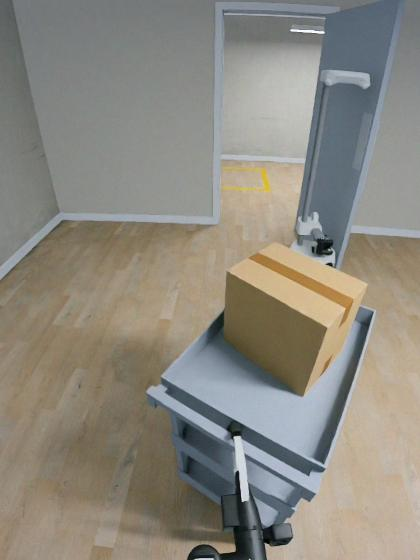

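Emit:
move:
  r2: {"base": {"translate_m": -0.45, "strafe_m": 0.054}, "pace": "slow", "contact_limits": {"translate_m": 0.5}}
  blocking: false
  cameras: []

Emit:
wait:
  seconds: 10
  cameras: ["r2_head_camera"]

Scene clock: 1151.90 s.
move: r2 moving
r1.base_odometry: x=-2.083 y=-0.374 heading=-2.431
r1.turned_by_wheels: +0.000
r1.turned_by_imu: +0.000
r1.base_tilt: forward=-1.6 right=+1.3
r1.lidar_m: 1.47 2.71 2.01 1.91 0.29 0.25 0.42 1.22 1.21 2.78 2.91 1.46
r1.base_status: not commanded
r1.joint_positions: lift_m=+0.124 arm_m=+0.000 wrist_yaw_rad=+3.196 wrist_pitch_rad=+0.002 wrist_roll_rad=+0.000 gripper_m=+0.056
r1.joint_status: not commanded
r1.measured_speeds: translate_m=+0.000 strafe_m=+0.000 rotate_rad=+0.000 lift_m=+0.000 arm_m=+0.000 wrist_yaw_rad=+0.000 wrist_pitch_rad=+0.000 wrist_roll_rad=+0.000
r1.motor_effort: lift_m=+19(19) arm_m=+4(4) wheel_0=+0(1) wheel_1=+7(7) wheel_2=+3(3)
r1.servo_current: wrist_yaw_rad=52(65) wrist_pitch_rad=46(52) wrist_roll_rad=26(59) gripper_m=46(46)
r1.hand_pose: x=-0.1219 y=+0.0716 z=+0.3019 quat_wxyz=(-0.027, -0.001, +0.000, +1.000) (m; r1's base frame)
r1.wrist_depth_mm: - 135 - 549 320 213 171 / - 135 144 854 324 215 172 / - 132 173 504 325 217 174 / 110 135 220 512 327 217 - / 137 - - 517 330 220 175 / 1205 1229 196 517 199 220 175 / - 809 759 167 312 209 176
r2.base_odometry: x=-1.081 y=-0.609 heading=-2.760
r2.turned_by_wheels: +0.000
r2.turned_by_imu: +0.000
r2.base_tilt: forward=-0.7 right=+0.0
r2.lidar_m: 0.45 2.64 2.09 2.02 2.24 2.52 2.45 2.72 2.67 2.62 2.84 0.34
r2.base_status: translate_m moving; strafe_m moving
r2.joint_positions: lift_m=+0.674 arm_m=+0.000 wrist_yaw_rad=+0.005 wrist_pitch_rad=-0.003 wrist_roll_rad=+1.569 gripper_m=-0.019
r2.joint_status: not commanded
r2.measured_speeds: translate_m=-0.048 strafe_m=+0.006 rotate_rad=-0.001 lift_m=+0.000 arm_m=+0.000 wrist_yaw_rad=-0.008 wrist_pitch_rad=+0.000 wrist_roll_rad=+0.000
r2.motor_effort: lift_m=+20(20) arm_m=-3(4) wheel_0=-8(8) wheel_1=-7(7) wheel_2=+10(13)
r2.servo_current: wrist_yaw_rad=52(59) wrist_pitch_rad=39(46) wrist_roll_rad=33(52) gripper_m=78(78)
r2.contact_limits: translate_m 0.5
r2.hand_pose: x=+0.4597 y=-0.0861 z=+0.8530 quat_wxyz=(+0.708, +0.706, +0.000, +0.003) (m; r2's base frame)
r2.wrist_depth_mm: - 340 340 - 147 - - / - 377 379 103 162 - - / - 449 421 111 179 - - / - - 508 127 200 691 - / - - - 140 224 1921 530 / - - 187 161 182 1708 488 / - - - 112 283 - 1281
pictures: none
No camera images: "cameras" was empty.

Scene clock: 1157.20 s.
earlier move: r2 done
r1.base_odometry: x=-2.083 y=-0.374 heading=-2.431
r1.turned_by_wheels: +0.000
r1.turned_by_imu: +0.000
r1.base_tilt: forward=-1.6 right=+1.3
r1.lidar_m: 1.90 2.74 1.99 1.96 0.25 0.25 0.43 1.23 1.23 2.79 2.91 1.87
r1.base_status: not commanded
r1.joint_positions: lift_m=+0.124 arm_m=+0.000 wrist_yaw_rad=+3.196 wrist_pitch_rad=+0.002 wrist_roll_rad=+0.000 gripper_m=+0.056
r1.joint_status: not commanded
r1.measured_speeds: translate_m=+0.000 strafe_m=+0.000 rotate_rad=+0.000 lift_m=+0.000 arm_m=+0.000 wrist_yaw_rad=+0.000 wrist_pitch_rad=+0.000 wrist_roll_rad=+0.000
r1.motor_effort: lift_m=+19(19) arm_m=+4(4) wheel_0=+0(1) wheel_1=+7(7) wheel_2=+2(3)
r1.servo_current: wrist_yaw_rad=59(78) wrist_pitch_rad=39(52) wrist_roll_rad=52(72) gripper_m=39(52)
r1.hand_pose: x=-0.1219 y=+0.0716 z=+0.3019 quat_wxyz=(-0.027, -0.001, +0.000, +1.000) (m; r1's base frame)
r1.wrist_depth_mm: - 135 - 554 320 213 172 / - 135 144 866 322 216 172 / - 132 173 504 325 217 174 / 110 135 220 512 329 219 - / 137 - - 517 330 219 175 / 1229 1205 197 517 199 220 175 / - 809 759 167 312 209 176
r2.base_odometry: x=-0.656 y=-0.495 heading=-2.761
r2.turned_by_wheels: -0.001
r2.turned_by_imu: -0.003
r2.base_tilt: forward=-0.7 right=+0.1
r2.lidar_m: 0.43 0.50 2.10 2.00 2.24 2.06 2.03 2.23 2.66 2.62 2.86 0.36
r2.base_status: done
r2.joint_positions: lift_m=+0.674 arm_m=+0.000 wrist_yaw_rad=-0.004 wrist_pitch_rad=-0.003 wrist_roll_rad=+1.569 gripper_m=-0.019
r2.joint_status: not commanded
r2.measured_speeds: translate_m=+0.000 strafe_m=+0.000 rotate_rad=+0.000 lift_m=+0.000 arm_m=+0.000 wrist_yaw_rad=+0.000 wrist_pitch_rad=+0.000 wrist_roll_rad=+0.000
r2.motor_effort: lift_m=+20(20) arm_m=-3(4) wheel_0=-10(15) wheel_1=-6(8) wheel_2=+2(13)
r2.servo_current: wrist_yaw_rad=46(59) wrist_pitch_rad=46(52) wrist_roll_rad=52(59) gripper_m=78(85)
r2.contact_limits: translate_m 0.5
r2.hand_pose: x=+0.4589 y=-0.0886 z=+0.8530 quat_wxyz=(+0.708, +0.706, -0.003, +0.000) (m; r2's base frame)
r2.wrist_depth_mm: - - - 124 181 - - / - 399 394 135 191 - - / - 433 421 141 203 - - / - - 466 151 213 - - / - - 521 163 229 768 - / - - 186 172 238 1708 521 / - - - 112 258 - 473
wait: 5.30 of 10 s (r2 has come to rest)
pictures: r2_head_camera
Images, in order (width x height): r2_head_camera 420x560.

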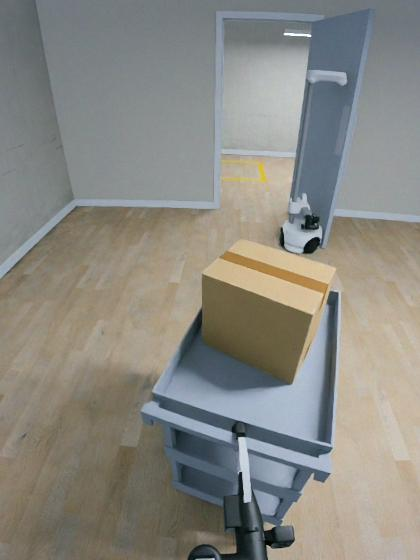

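Emit:
move:
  r2: {"base": {"translate_m": -0.015, "strafe_m": -0.14}, "pace": "slow", "contact_limits": {"translate_m": 0.5}}
  blocking: false
  cameras: []

Emit:
wait:
  seconds: 6
  cameras: []

Emit:
move:
  r2: {"base": {"rotate_rad": -0.1}, "pace": "slow"}
  blocking: false
  cameras: []

Emit:
wait:
  seconds: 6
  cameras: ["r2_head_camera"]

Scene clock: 1174.50 s.
move: r2 moving
r1.base_odometry: x=-2.083 y=-0.374 heading=-2.431
r1.turned_by_wheels: +0.000
r1.turned_by_imu: +0.000
r1.base_tilt: forward=-1.6 right=+1.3
r1.lidar_m: 1.86 2.75 2.01 1.95 0.25 0.25 0.44 1.22 1.17 2.79 2.92 1.86
r1.base_status: not commanded
r1.joint_positions: lift_m=+0.124 arm_m=+0.000 wrist_yaw_rad=+3.196 wrist_pitch_rad=+0.002 wrist_roll_rad=+0.000 gripper_m=+0.056
r1.joint_status: not commanded
r1.measured_speeds: translate_m=+0.000 strafe_m=+0.000 rotate_rad=+0.000 lift_m=+0.000 arm_m=+0.000 wrist_yaw_rad=+0.000 wrist_pitch_rad=+0.000 wrist_roll_rad=+0.000
r1.motor_effort: lift_m=+19(19) arm_m=+4(4) wheel_0=+0(0) wheel_1=+7(7) wheel_2=+2(3)
r1.servo_current: wrist_yaw_rad=46(52) wrist_pitch_rad=39(46) wrist_roll_rad=52(65) gripper_m=33(46)
r1.hand_pose: x=-0.1219 y=+0.0716 z=+0.3019 quat_wxyz=(-0.027, -0.001, +0.000, +1.000) (m; r1's base frame)
r1.wrist_depth_mm: - 135 - 549 320 213 171 / - 135 144 866 322 215 172 / - 132 172 500 327 216 174 / 110 136 220 508 329 218 - / 137 - - 517 330 219 176 / 1229 1229 196 521 199 220 176 / - 820 759 167 312 209 176
r2.base_odometry: x=-0.659 y=-0.482 heading=-2.761
r2.turned_by_wheels: +0.001
r2.turned_by_imu: +0.001
r2.base_tilt: forward=-0.7 right=+0.1
r2.lidar_m: 0.42 0.46 2.09 2.04 2.27 2.07 2.04 2.24 2.63 2.61 2.86 0.37
r2.base_status: translate_m moving; strafe_m moving
r2.joint_positions: lift_m=+0.674 arm_m=+0.000 wrist_yaw_rad=-0.002 wrist_pitch_rad=-0.003 wrist_roll_rad=+1.569 gripper_m=-0.019
r2.joint_status: not commanded
r2.measured_speeds: translate_m=-0.006 strafe_m=-0.053 rotate_rad=+0.002 lift_m=+0.000 arm_m=+0.000 wrist_yaw_rad=+0.024 wrist_pitch_rad=+0.000 wrist_roll_rad=+0.000
r2.motor_effort: lift_m=+20(20) arm_m=-3(4) wheel_0=+8(9) wheel_1=-6(11) wheel_2=+4(4)
r2.servo_current: wrist_yaw_rad=46(59) wrist_pitch_rad=46(46) wrist_roll_rad=46(59) gripper_m=72(78)
r2.contact_limits: translate_m 0.5
r2.hand_pose: x=+0.4591 y=-0.0880 z=+0.8530 quat_wxyz=(+0.708, +0.706, -0.002, +0.000) (m; r2's base frame)
r2.wrist_depth_mm: - - 504 126 177 - - / - 392 387 132 187 - - / - 433 421 140 200 - - / - - 473 150 213 - - / - - 530 161 228 1863 - / - - 189 171 183 1708 517 / - - - 112 258 - 473
pictures: none
No camera images: "cameras" was empty.

Scene clock: 1176.60 s.
earlier move: r2 done
r1.base_odometry: x=-2.083 y=-0.374 heading=-2.431
r1.turned_by_wheels: +0.000
r1.turned_by_imu: +0.000
r1.base_tilt: forward=-1.6 right=+1.3
r1.lidar_m: 1.83 2.74 1.98 1.95 0.25 0.25 0.42 1.24 1.20 2.78 2.91 1.86
r1.base_status: not commanded
r1.joint_positions: lift_m=+0.124 arm_m=+0.000 wrist_yaw_rad=+3.196 wrist_pitch_rad=+0.002 wrist_roll_rad=+0.000 gripper_m=+0.056
r1.joint_status: not commanded
r1.measured_speeds: translate_m=+0.000 strafe_m=+0.000 rotate_rad=+0.000 lift_m=+0.000 arm_m=+0.000 wrist_yaw_rad=+0.000 wrist_pitch_rad=+0.000 wrist_roll_rad=+0.000
r1.motor_effort: lift_m=+19(19) arm_m=+4(4) wheel_0=+0(1) wheel_1=+7(7) wheel_2=+2(3)
r1.servo_current: wrist_yaw_rad=59(65) wrist_pitch_rad=33(59) wrist_roll_rad=33(65) gripper_m=39(52)
r1.hand_pose: x=-0.1219 y=+0.0716 z=+0.3019 quat_wxyz=(-0.027, -0.001, +0.000, +1.000) (m; r1's base frame)
r1.wrist_depth_mm: - 135 - 549 320 213 171 / - 135 144 866 324 215 173 / - 132 172 504 325 217 174 / 110 136 220 512 327 218 - / 137 - - 517 330 220 176 / 1229 1229 198 517 199 220 176 / - 809 768 167 312 209 175
r2.base_odometry: x=-0.694 y=-0.360 heading=-2.761
r2.turned_by_wheels: +0.000
r2.turned_by_imu: +0.001
r2.base_tilt: forward=-0.7 right=+0.1
r2.lidar_m: 0.40 0.46 2.23 2.17 2.42 2.07 2.04 2.21 2.52 2.49 2.69 0.41
r2.base_status: done
r2.joint_positions: lift_m=+0.674 arm_m=+0.000 wrist_yaw_rad=+0.009 wrist_pitch_rad=-0.003 wrist_roll_rad=+1.569 gripper_m=-0.019
r2.joint_status: not commanded
r2.measured_speeds: translate_m=+0.000 strafe_m=+0.000 rotate_rad=+0.000 lift_m=+0.000 arm_m=+0.000 wrist_yaw_rad=+0.000 wrist_pitch_rad=+0.000 wrist_roll_rad=+0.000
r2.motor_effort: lift_m=+20(20) arm_m=-4(4) wheel_0=+9(17) wheel_1=-4(11) wheel_2=+4(12)
r2.servo_current: wrist_yaw_rad=59(72) wrist_pitch_rad=46(46) wrist_roll_rad=59(59) gripper_m=72(78)
r2.contact_limits: translate_m 0.5
r2.hand_pose: x=+0.4601 y=-0.0848 z=+0.8530 quat_wxyz=(+0.708, +0.706, +0.002, +0.004) (m; r2's base frame)
r2.wrist_depth_mm: - - - 146 200 1808 - / - - 585 151 207 - - / - 427 424 156 215 - - / - 459 449 163 222 - - / - - 484 169 230 - - / - - 189 174 184 707 - / - - - 112 246 - 508
wait: 2.10 of 6 s (r2 has come to rest)
pictures: none
No camera images: "cameras" was empty.

Scene clock: 1177.10 s.
move: r2 moving
r1.base_odometry: x=-2.083 y=-0.374 heading=-2.431
r1.turned_by_wheels: +0.000
r1.turned_by_imu: +0.000
r1.base_tilt: forward=-1.6 right=+1.3
r1.lidar_m: 1.83 2.76 2.01 1.94 0.25 0.25 0.42 1.22 1.22 2.79 2.91 1.86
r1.base_status: not commanded
r1.joint_positions: lift_m=+0.124 arm_m=+0.000 wrist_yaw_rad=+3.196 wrist_pitch_rad=+0.002 wrist_roll_rad=+0.000 gripper_m=+0.056
r1.joint_status: not commanded
r1.measured_speeds: translate_m=+0.000 strafe_m=+0.000 rotate_rad=+0.000 lift_m=+0.000 arm_m=+0.000 wrist_yaw_rad=+0.000 wrist_pitch_rad=+0.000 wrist_roll_rad=+0.000
r1.motor_effort: lift_m=+19(19) arm_m=+4(4) wheel_0=+0(1) wheel_1=+6(7) wheel_2=+2(3)
r1.servo_current: wrist_yaw_rad=65(65) wrist_pitch_rad=46(46) wrist_roll_rad=65(65) gripper_m=46(46)
r1.hand_pose: x=-0.1219 y=+0.0716 z=+0.3019 quat_wxyz=(-0.027, -0.001, +0.000, +1.000) (m; r1's base frame)
r1.wrist_depth_mm: - 135 - 549 320 213 172 / - 135 144 866 322 216 172 / - 132 172 504 325 217 174 / 110 136 220 512 329 218 - / 137 - - 517 332 220 175 / 1229 1229 197 525 198 220 176 / - 809 768 167 310 209 176
r2.base_odometry: x=-0.694 y=-0.360 heading=-2.852
r2.turned_by_wheels: -0.091
r2.turned_by_imu: -0.088
r2.base_tilt: forward=-0.7 right=+0.1
r2.lidar_m: 0.40 0.40 2.28 2.17 2.30 2.13 2.03 2.17 2.55 2.48 2.63 0.42
r2.base_status: rotate_rad moving
r2.joint_positions: lift_m=+0.674 arm_m=+0.000 wrist_yaw_rad=+0.005 wrist_pitch_rad=-0.003 wrist_roll_rad=+1.569 gripper_m=-0.019
r2.joint_status: not commanded
r2.measured_speeds: translate_m=+0.000 strafe_m=-0.002 rotate_rad=-0.148 lift_m=+0.000 arm_m=+0.000 wrist_yaw_rad=-0.081 wrist_pitch_rad=+0.000 wrist_roll_rad=+0.000
r2.motor_effort: lift_m=+20(20) arm_m=-3(4) wheel_0=+11(15) wheel_1=+5(9) wheel_2=+6(12)
r2.servo_current: wrist_yaw_rad=59(72) wrist_pitch_rad=46(46) wrist_roll_rad=46(59) gripper_m=72(78)
r2.hand_pose: x=+0.4597 y=-0.0860 z=+0.8530 quat_wxyz=(+0.708, +0.706, +0.001, +0.003) (m; r2's base frame)
r2.wrist_depth_mm: - - - 168 225 1863 1308 / - - - 169 228 1808 - / - - 488 171 228 - - / - 455 449 173 232 - - / - - 462 175 234 - - / - - 187 175 183 - - / - - - 112 238 - 559
pictures: none
No camera images: "cameras" was empty.

Scene clock: 1177.63 s.
earlier move: r2 done
r1.base_odometry: x=-2.083 y=-0.374 heading=-2.431
r1.turned_by_wheels: +0.000
r1.turned_by_imu: +0.000
r1.base_tilt: forward=-1.6 right=+1.3
r1.lidar_m: 1.81 2.76 1.99 1.95 0.27 0.25 0.44 1.23 1.21 2.79 2.91 1.86
r1.base_status: not commanded
r1.joint_positions: lift_m=+0.124 arm_m=+0.000 wrist_yaw_rad=+3.196 wrist_pitch_rad=+0.002 wrist_roll_rad=+0.000 gripper_m=+0.056
r1.joint_status: not commanded
r1.measured_speeds: translate_m=+0.000 strafe_m=+0.000 rotate_rad=+0.000 lift_m=+0.000 arm_m=+0.000 wrist_yaw_rad=+0.000 wrist_pitch_rad=+0.000 wrist_roll_rad=+0.000
r1.motor_effort: lift_m=+19(19) arm_m=+4(4) wheel_0=+0(1) wheel_1=+7(7) wheel_2=+2(3)
r1.servo_current: wrist_yaw_rad=46(65) wrist_pitch_rad=39(46) wrist_roll_rad=52(65) gripper_m=33(46)
r1.hand_pose: x=-0.1219 y=+0.0716 z=+0.3019 quat_wxyz=(-0.027, -0.001, +0.000, +1.000) (m; r1's base frame)
r1.wrist_depth_mm: - 135 - 549 320 213 171 / - 135 144 854 324 216 172 / - 132 172 504 325 216 174 / 110 136 220 517 329 218 - / 137 - - 517 330 220 176 / 1229 1229 196 521 199 220 176 / - 809 759 167 310 209 175
r2.base_odometry: x=-0.694 y=-0.360 heading=-2.860
r2.turned_by_wheels: -0.008
r2.turned_by_imu: -0.008
r2.base_tilt: forward=-0.6 right=+0.1
r2.lidar_m: 0.38 0.41 2.28 2.16 2.31 2.09 2.03 2.15 2.56 2.48 2.60 0.43
r2.base_status: done
r2.joint_positions: lift_m=+0.674 arm_m=+0.000 wrist_yaw_rad=-0.001 wrist_pitch_rad=-0.003 wrist_roll_rad=+1.569 gripper_m=-0.019
r2.joint_status: not commanded
r2.measured_speeds: translate_m=+0.000 strafe_m=+0.000 rotate_rad=+0.000 lift_m=+0.000 arm_m=+0.000 wrist_yaw_rad=+0.000 wrist_pitch_rad=+0.000 wrist_roll_rad=+0.000
r2.motor_effort: lift_m=+20(20) arm_m=-3(4) wheel_0=+0(15) wheel_1=+4(9) wheel_2=+3(12)
r2.servo_current: wrist_yaw_rad=39(72) wrist_pitch_rad=46(46) wrist_roll_rad=39(59) gripper_m=78(78)
r2.hand_pose: x=+0.4592 y=-0.0878 z=+0.8530 quat_wxyz=(+0.708, +0.706, -0.002, +0.001) (m; r2's base frame)
r2.wrist_depth_mm: - - - 173 229 1808 1182 / - - - 173 230 1808 - / - - 603 174 233 - - / - 459 449 175 235 - - / - - 462 176 234 - - / - - 187 176 184 - - / - - 504 112 237 - -
wait: 0.53 of 6 s (r2 has come to rest)
pictures: r2_head_camera
Images, in order (width x height): r2_head_camera 420x560.

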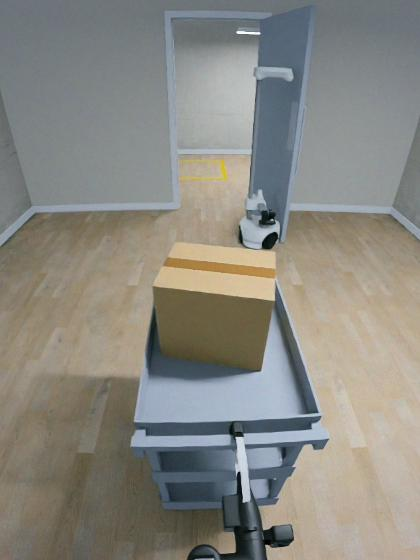

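Emit:
move:
  r2: {"base": {"rotate_rad": 0.2}, "pace": "slow"}
  blocking: false
  cameras: []

Emit:
wait:
  seconds: 6
  cameras: ["r2_head_camera"]

Scene clock: 1193.27 s.
move: r2 moving
r1.base_odometry: x=-2.083 y=-0.374 heading=-2.431
r1.turned_by_wheels: +0.000
r1.turned_by_imu: +0.000
r1.base_tilt: forward=-1.5 right=+1.3
r1.lidar_m: 1.83 2.72 2.01 1.95 0.25 0.25 0.44 1.22 1.18 2.78 2.91 1.83
r1.base_status: not commanded
r1.joint_positions: lift_m=+0.124 arm_m=+0.000 wrist_yaw_rad=+3.196 wrist_pitch_rad=+0.002 wrist_roll_rad=+0.000 gripper_m=+0.056
r1.joint_status: not commanded
r1.measured_speeds: translate_m=+0.000 strafe_m=+0.000 rotate_rad=+0.000 lift_m=+0.000 arm_m=+0.000 wrist_yaw_rad=+0.000 wrist_pitch_rad=+0.000 wrist_roll_rad=+0.000
r1.motor_effort: lift_m=+19(19) arm_m=+4(4) wheel_0=-1(1) wheel_1=+7(7) wheel_2=+2(3)
r1.servo_current: wrist_yaw_rad=33(59) wrist_pitch_rad=39(46) wrist_roll_rad=46(59) gripper_m=46(46)
r1.hand_pose: x=-0.1219 y=+0.0716 z=+0.3019 quat_wxyz=(-0.027, -0.001, +0.000, +1.000) (m; r1's base frame)
r1.wrist_depth_mm: - 135 - 549 320 213 171 / - 135 144 866 324 215 172 / - 132 172 504 327 217 174 / 110 136 220 512 329 219 - / 137 - - 517 330 219 176 / 1205 1205 197 521 198 220 175 / - 809 759 167 312 209 175
r2.base_odometry: x=-0.694 y=-0.360 heading=-2.739
r2.turned_by_wheels: +0.121
r2.turned_by_imu: +0.118
r2.base_tilt: forward=-0.7 right=+0.1
r2.lidar_m: 0.41 0.44 2.24 2.18 2.43 2.04 2.02 2.25 2.52 2.48 2.74 0.37
r2.base_status: rotate_rad moving
r2.joint_positions: lift_m=+0.674 arm_m=+0.000 wrist_yaw_rad=-0.008 wrist_pitch_rad=-0.003 wrist_roll_rad=+1.569 gripper_m=-0.019
r2.joint_status: not commanded
r2.measured_speeds: translate_m=+0.000 strafe_m=+0.002 rotate_rad=+0.422 lift_m=+0.000 arm_m=+0.000 wrist_yaw_rad=+0.000 wrist_pitch_rad=+0.000 wrist_roll_rad=+0.000
r2.motor_effort: lift_m=+20(20) arm_m=-4(4) wheel_0=-12(12) wheel_1=-8(9) wheel_2=-13(14)
r2.servo_current: wrist_yaw_rad=59(65) wrist_pitch_rad=39(46) wrist_roll_rad=52(59) gripper_m=78(78)
r2.hand_pose: x=+0.4586 y=-0.0897 z=+0.8530 quat_wxyz=(+0.708, +0.706, -0.004, -0.002) (m; r2's base frame)
r2.wrist_depth_mm: - - - 208 209 1661 - / - - - 159 215 - - / - 433 430 163 220 - - / - 466 452 167 227 - - / - - 477 172 233 - - / - - 186 175 236 723 - / - - - 112 243 - 517
pictures: none
No camera images: "cameras" was empty.

Scene clock: 1194.07 s.
earlier move: r2 done
r1.base_odometry: x=-2.083 y=-0.374 heading=-2.431
r1.turned_by_wheels: +0.000
r1.turned_by_imu: +0.000
r1.base_tilt: forward=-1.6 right=+1.3
r1.lidar_m: 1.82 2.72 1.98 1.95 0.26 0.25 0.41 1.23 1.23 2.79 2.89 1.84
r1.base_status: not commanded
r1.joint_positions: lift_m=+0.124 arm_m=+0.000 wrist_yaw_rad=+3.196 wrist_pitch_rad=+0.002 wrist_roll_rad=+0.000 gripper_m=+0.056
r1.joint_status: not commanded
r1.measured_speeds: translate_m=+0.000 strafe_m=+0.000 rotate_rad=+0.000 lift_m=+0.000 arm_m=+0.000 wrist_yaw_rad=+0.000 wrist_pitch_rad=+0.000 wrist_roll_rad=+0.000
r1.motor_effort: lift_m=+19(19) arm_m=+4(4) wheel_0=+0(1) wheel_1=+7(7) wheel_2=+2(3)
r1.servo_current: wrist_yaw_rad=59(65) wrist_pitch_rad=46(46) wrist_roll_rad=39(65) gripper_m=46(46)
r1.hand_pose: x=-0.1219 y=+0.0716 z=+0.3019 quat_wxyz=(-0.027, -0.001, +0.000, +1.000) (m; r1's base frame)
r1.wrist_depth_mm: - 135 - 549 320 213 171 / - 135 144 866 322 216 172 / - 132 173 504 327 217 174 / 110 136 220 512 329 218 - / 137 - - 517 330 220 175 / 1229 1229 197 521 199 220 175 / - 809 759 167 312 209 175
r2.base_odometry: x=-0.694 y=-0.360 heading=-2.661
r2.turned_by_wheels: +0.078
r2.turned_by_imu: +0.076
r2.base_tilt: forward=-0.7 right=+0.1
r2.lidar_m: 0.40 0.50 2.19 2.16 2.43 2.04 2.03 2.34 2.48 2.48 2.83 0.37
r2.base_status: done
r2.joint_positions: lift_m=+0.674 arm_m=+0.000 wrist_yaw_rad=-0.001 wrist_pitch_rad=-0.003 wrist_roll_rad=+1.569 gripper_m=-0.019
r2.joint_status: not commanded
r2.measured_speeds: translate_m=+0.000 strafe_m=+0.000 rotate_rad=+0.000 lift_m=+0.000 arm_m=+0.000 wrist_yaw_rad=+0.000 wrist_pitch_rad=+0.000 wrist_roll_rad=+0.000
r2.motor_effort: lift_m=+20(20) arm_m=-4(4) wheel_0=-4(12) wheel_1=-5(9) wheel_2=-4(14)
r2.servo_current: wrist_yaw_rad=39(65) wrist_pitch_rad=39(46) wrist_roll_rad=39(65) gripper_m=65(78)
r2.hand_pose: x=+0.4592 y=-0.0878 z=+0.8530 quat_wxyz=(+0.708, +0.706, -0.002, +0.001) (m; r2's base frame)
r2.wrist_depth_mm: - - - 128 182 - - / - 399 399 137 193 - - / - 430 421 143 204 - - / - - 462 152 216 - - / - - 521 163 231 750 - / - - 187 172 238 1756 525 / - - - 112 255 - 480
wait: 0.80 of 6 s (r2 has come to rest)
pictures: r2_head_camera
Images, in order (width x height): r2_head_camera 420x560.

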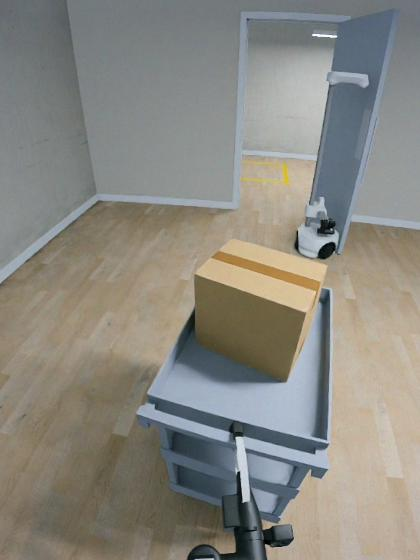

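Emit:
move:
  r2: {"base": {"translate_m": 0.362, "strafe_m": -0.169}, "pace": "slow", "contact_limits": {"translate_m": 0.5}}
  blocking: false
  cameras: []

Emit:
wait:
  seconds: 8
  cameras: ["r2_head_camera"]

Scene clock: 1213.50 s.
move: r2 moving
r1.base_odometry: x=-2.083 y=-0.374 heading=-2.431
r1.turned_by_wheels: +0.000
r1.turned_by_imu: +0.000
r1.base_tilt: forward=-1.6 right=+1.3
r1.lidar_m: 1.84 2.70 1.99 1.95 0.25 0.25 0.44 1.19 1.20 2.80 2.92 1.84
r1.base_status: not commanded
r1.joint_positions: lift_m=+0.124 arm_m=+0.000 wrist_yaw_rad=+3.196 wrist_pitch_rad=+0.002 wrist_roll_rad=+0.000 gripper_m=+0.056
r1.joint_status: not commanded
r1.measured_speeds: translate_m=+0.000 strafe_m=+0.000 rotate_rad=+0.000 lift_m=+0.000 arm_m=+0.000 wrist_yaw_rad=+0.000 wrist_pitch_rad=+0.000 wrist_roll_rad=+0.000
r1.motor_effort: lift_m=+19(19) arm_m=+4(4) wheel_0=+0(1) wheel_1=+7(7) wheel_2=+2(3)
r1.servo_current: wrist_yaw_rad=39(59) wrist_pitch_rad=39(46) wrist_roll_rad=59(72) gripper_m=46(46)
r1.hand_pose: x=-0.1219 y=+0.0716 z=+0.3019 quat_wxyz=(-0.027, -0.001, +0.000, +1.000) (m; r1's base frame)
r1.wrist_depth_mm: - 135 - 549 320 213 172 / - 135 144 866 322 215 172 / - 131 172 504 325 216 174 / 110 136 220 512 327 217 - / 137 - - 517 330 220 175 / 1205 1229 197 517 199 220 175 / - 809 759 167 312 209 175
r2.base_odometry: x=-0.707 y=-0.360 heading=-2.661
r2.turned_by_wheels: +0.000
r2.turned_by_imu: +0.001
r2.base_tilt: forward=-0.7 right=+0.0
r2.lidar_m: 0.41 0.49 2.17 2.17 2.46 2.03 2.05 2.35 2.47 2.47 2.82 0.37
r2.base_status: translate_m moving; strafe_m moving
r2.joint_positions: lift_m=+0.674 arm_m=+0.000 wrist_yaw_rad=-0.001 wrist_pitch_rad=-0.003 wrist_roll_rad=+1.569 gripper_m=-0.019
r2.joint_status: not commanded
r2.measured_speeds: translate_m=+0.049 strafe_m=-0.023 rotate_rad=+0.000 lift_m=+0.000 arm_m=+0.000 wrist_yaw_rad=+0.000 wrist_pitch_rad=+0.000 wrist_roll_rad=+0.000
r2.motor_effort: lift_m=+20(20) arm_m=-3(4) wheel_0=+9(11) wheel_1=+6(6) wheel_2=-13(15)
r2.servo_current: wrist_yaw_rad=39(59) wrist_pitch_rad=46(46) wrist_roll_rad=39(59) gripper_m=72(85)
r2.contact_limits: translate_m 0.5
r2.hand_pose: x=+0.4592 y=-0.0878 z=+0.8530 quat_wxyz=(+0.708, +0.706, -0.002, +0.001) (m; r2's base frame)
r2.wrist_depth_mm: - - - 126 181 - - / - 402 394 136 191 - - / - 430 421 142 202 - - / - 480 459 151 213 - - / - - 512 161 227 750 - / - - 187 171 182 1708 525 / - - - 112 255 - 480
pictures: none
No camera images: "cameras" was empty.

Scene clock: 1218.20 s.
earlier move: r2 done
r1.base_odometry: x=-2.083 y=-0.374 heading=-2.431
r1.turned_by_wheels: +0.000
r1.turned_by_imu: +0.000
r1.base_tilt: forward=-1.6 right=+1.3
r1.lidar_m: 1.43 2.71 2.03 1.94 0.25 0.25 0.43 1.22 1.21 2.79 2.89 1.44
r1.base_status: not commanded
r1.joint_positions: lift_m=+0.124 arm_m=+0.000 wrist_yaw_rad=+3.196 wrist_pitch_rad=+0.002 wrist_roll_rad=+0.000 gripper_m=+0.056
r1.joint_status: not commanded
r1.measured_speeds: translate_m=+0.000 strafe_m=+0.000 rotate_rad=+0.000 lift_m=+0.000 arm_m=+0.000 wrist_yaw_rad=+0.000 wrist_pitch_rad=+0.000 wrist_roll_rad=+0.000
r1.motor_effort: lift_m=+19(19) arm_m=+4(5) wheel_0=+0(1) wheel_1=+7(7) wheel_2=+2(3)
r1.servo_current: wrist_yaw_rad=46(72) wrist_pitch_rad=39(52) wrist_roll_rad=46(72) gripper_m=39(46)
r1.hand_pose: x=-0.1219 y=+0.0716 z=+0.3019 quat_wxyz=(-0.027, -0.001, +0.000, +1.000) (m; r1's base frame)
r1.wrist_depth_mm: - 135 - 544 319 213 171 / - 135 144 866 324 216 172 / - 132 172 504 327 217 174 / 110 136 220 512 329 217 - / 137 - - 517 330 219 176 / 1229 1205 197 521 199 220 176 / - 809 759 167 312 209 175
r2.base_odometry: x=-1.093 y=-0.377 heading=-2.661
r2.turned_by_wheels: +0.000
r2.turned_by_imu: -0.002
r2.base_tilt: forward=-0.7 right=+0.1
r2.lidar_m: 0.40 0.44 2.29 2.27 2.60 2.43 2.40 2.77 2.38 2.40 2.77 0.39
r2.base_status: done
r2.joint_positions: lift_m=+0.674 arm_m=+0.000 wrist_yaw_rad=-0.003 wrist_pitch_rad=-0.003 wrist_roll_rad=+1.569 gripper_m=-0.019
r2.joint_status: not commanded
r2.measured_speeds: translate_m=+0.000 strafe_m=+0.000 rotate_rad=+0.000 lift_m=+0.000 arm_m=+0.000 wrist_yaw_rad=+0.000 wrist_pitch_rad=+0.000 wrist_roll_rad=+0.000
r2.motor_effort: lift_m=+20(20) arm_m=+4(4) wheel_0=+2(13) wheel_1=+5(7) wheel_2=-11(15)
r2.servo_current: wrist_yaw_rad=59(65) wrist_pitch_rad=46(46) wrist_roll_rad=39(59) gripper_m=72(85)
r2.contact_limits: translate_m 0.5
r2.hand_pose: x=+0.4590 y=-0.0884 z=+0.8530 quat_wxyz=(+0.708, +0.706, -0.002, +0.000) (m; r2's base frame)
r2.wrist_depth_mm: - - - 137 190 - - / - 585 436 143 199 - - / - 427 418 149 208 - - / - 473 455 157 219 - - / - - 500 165 230 778 - / - - 187 173 183 1708 544 / - - - 112 251 - 496
wait: 4.70 of 8 s (r2 has come to rest)
pictures: r2_head_camera
Images, in order (width x height): r2_head_camera 420x560.

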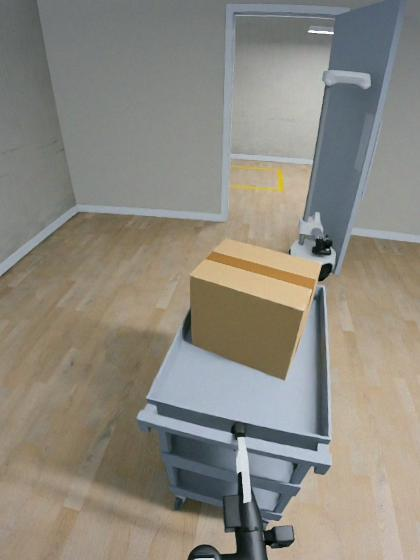

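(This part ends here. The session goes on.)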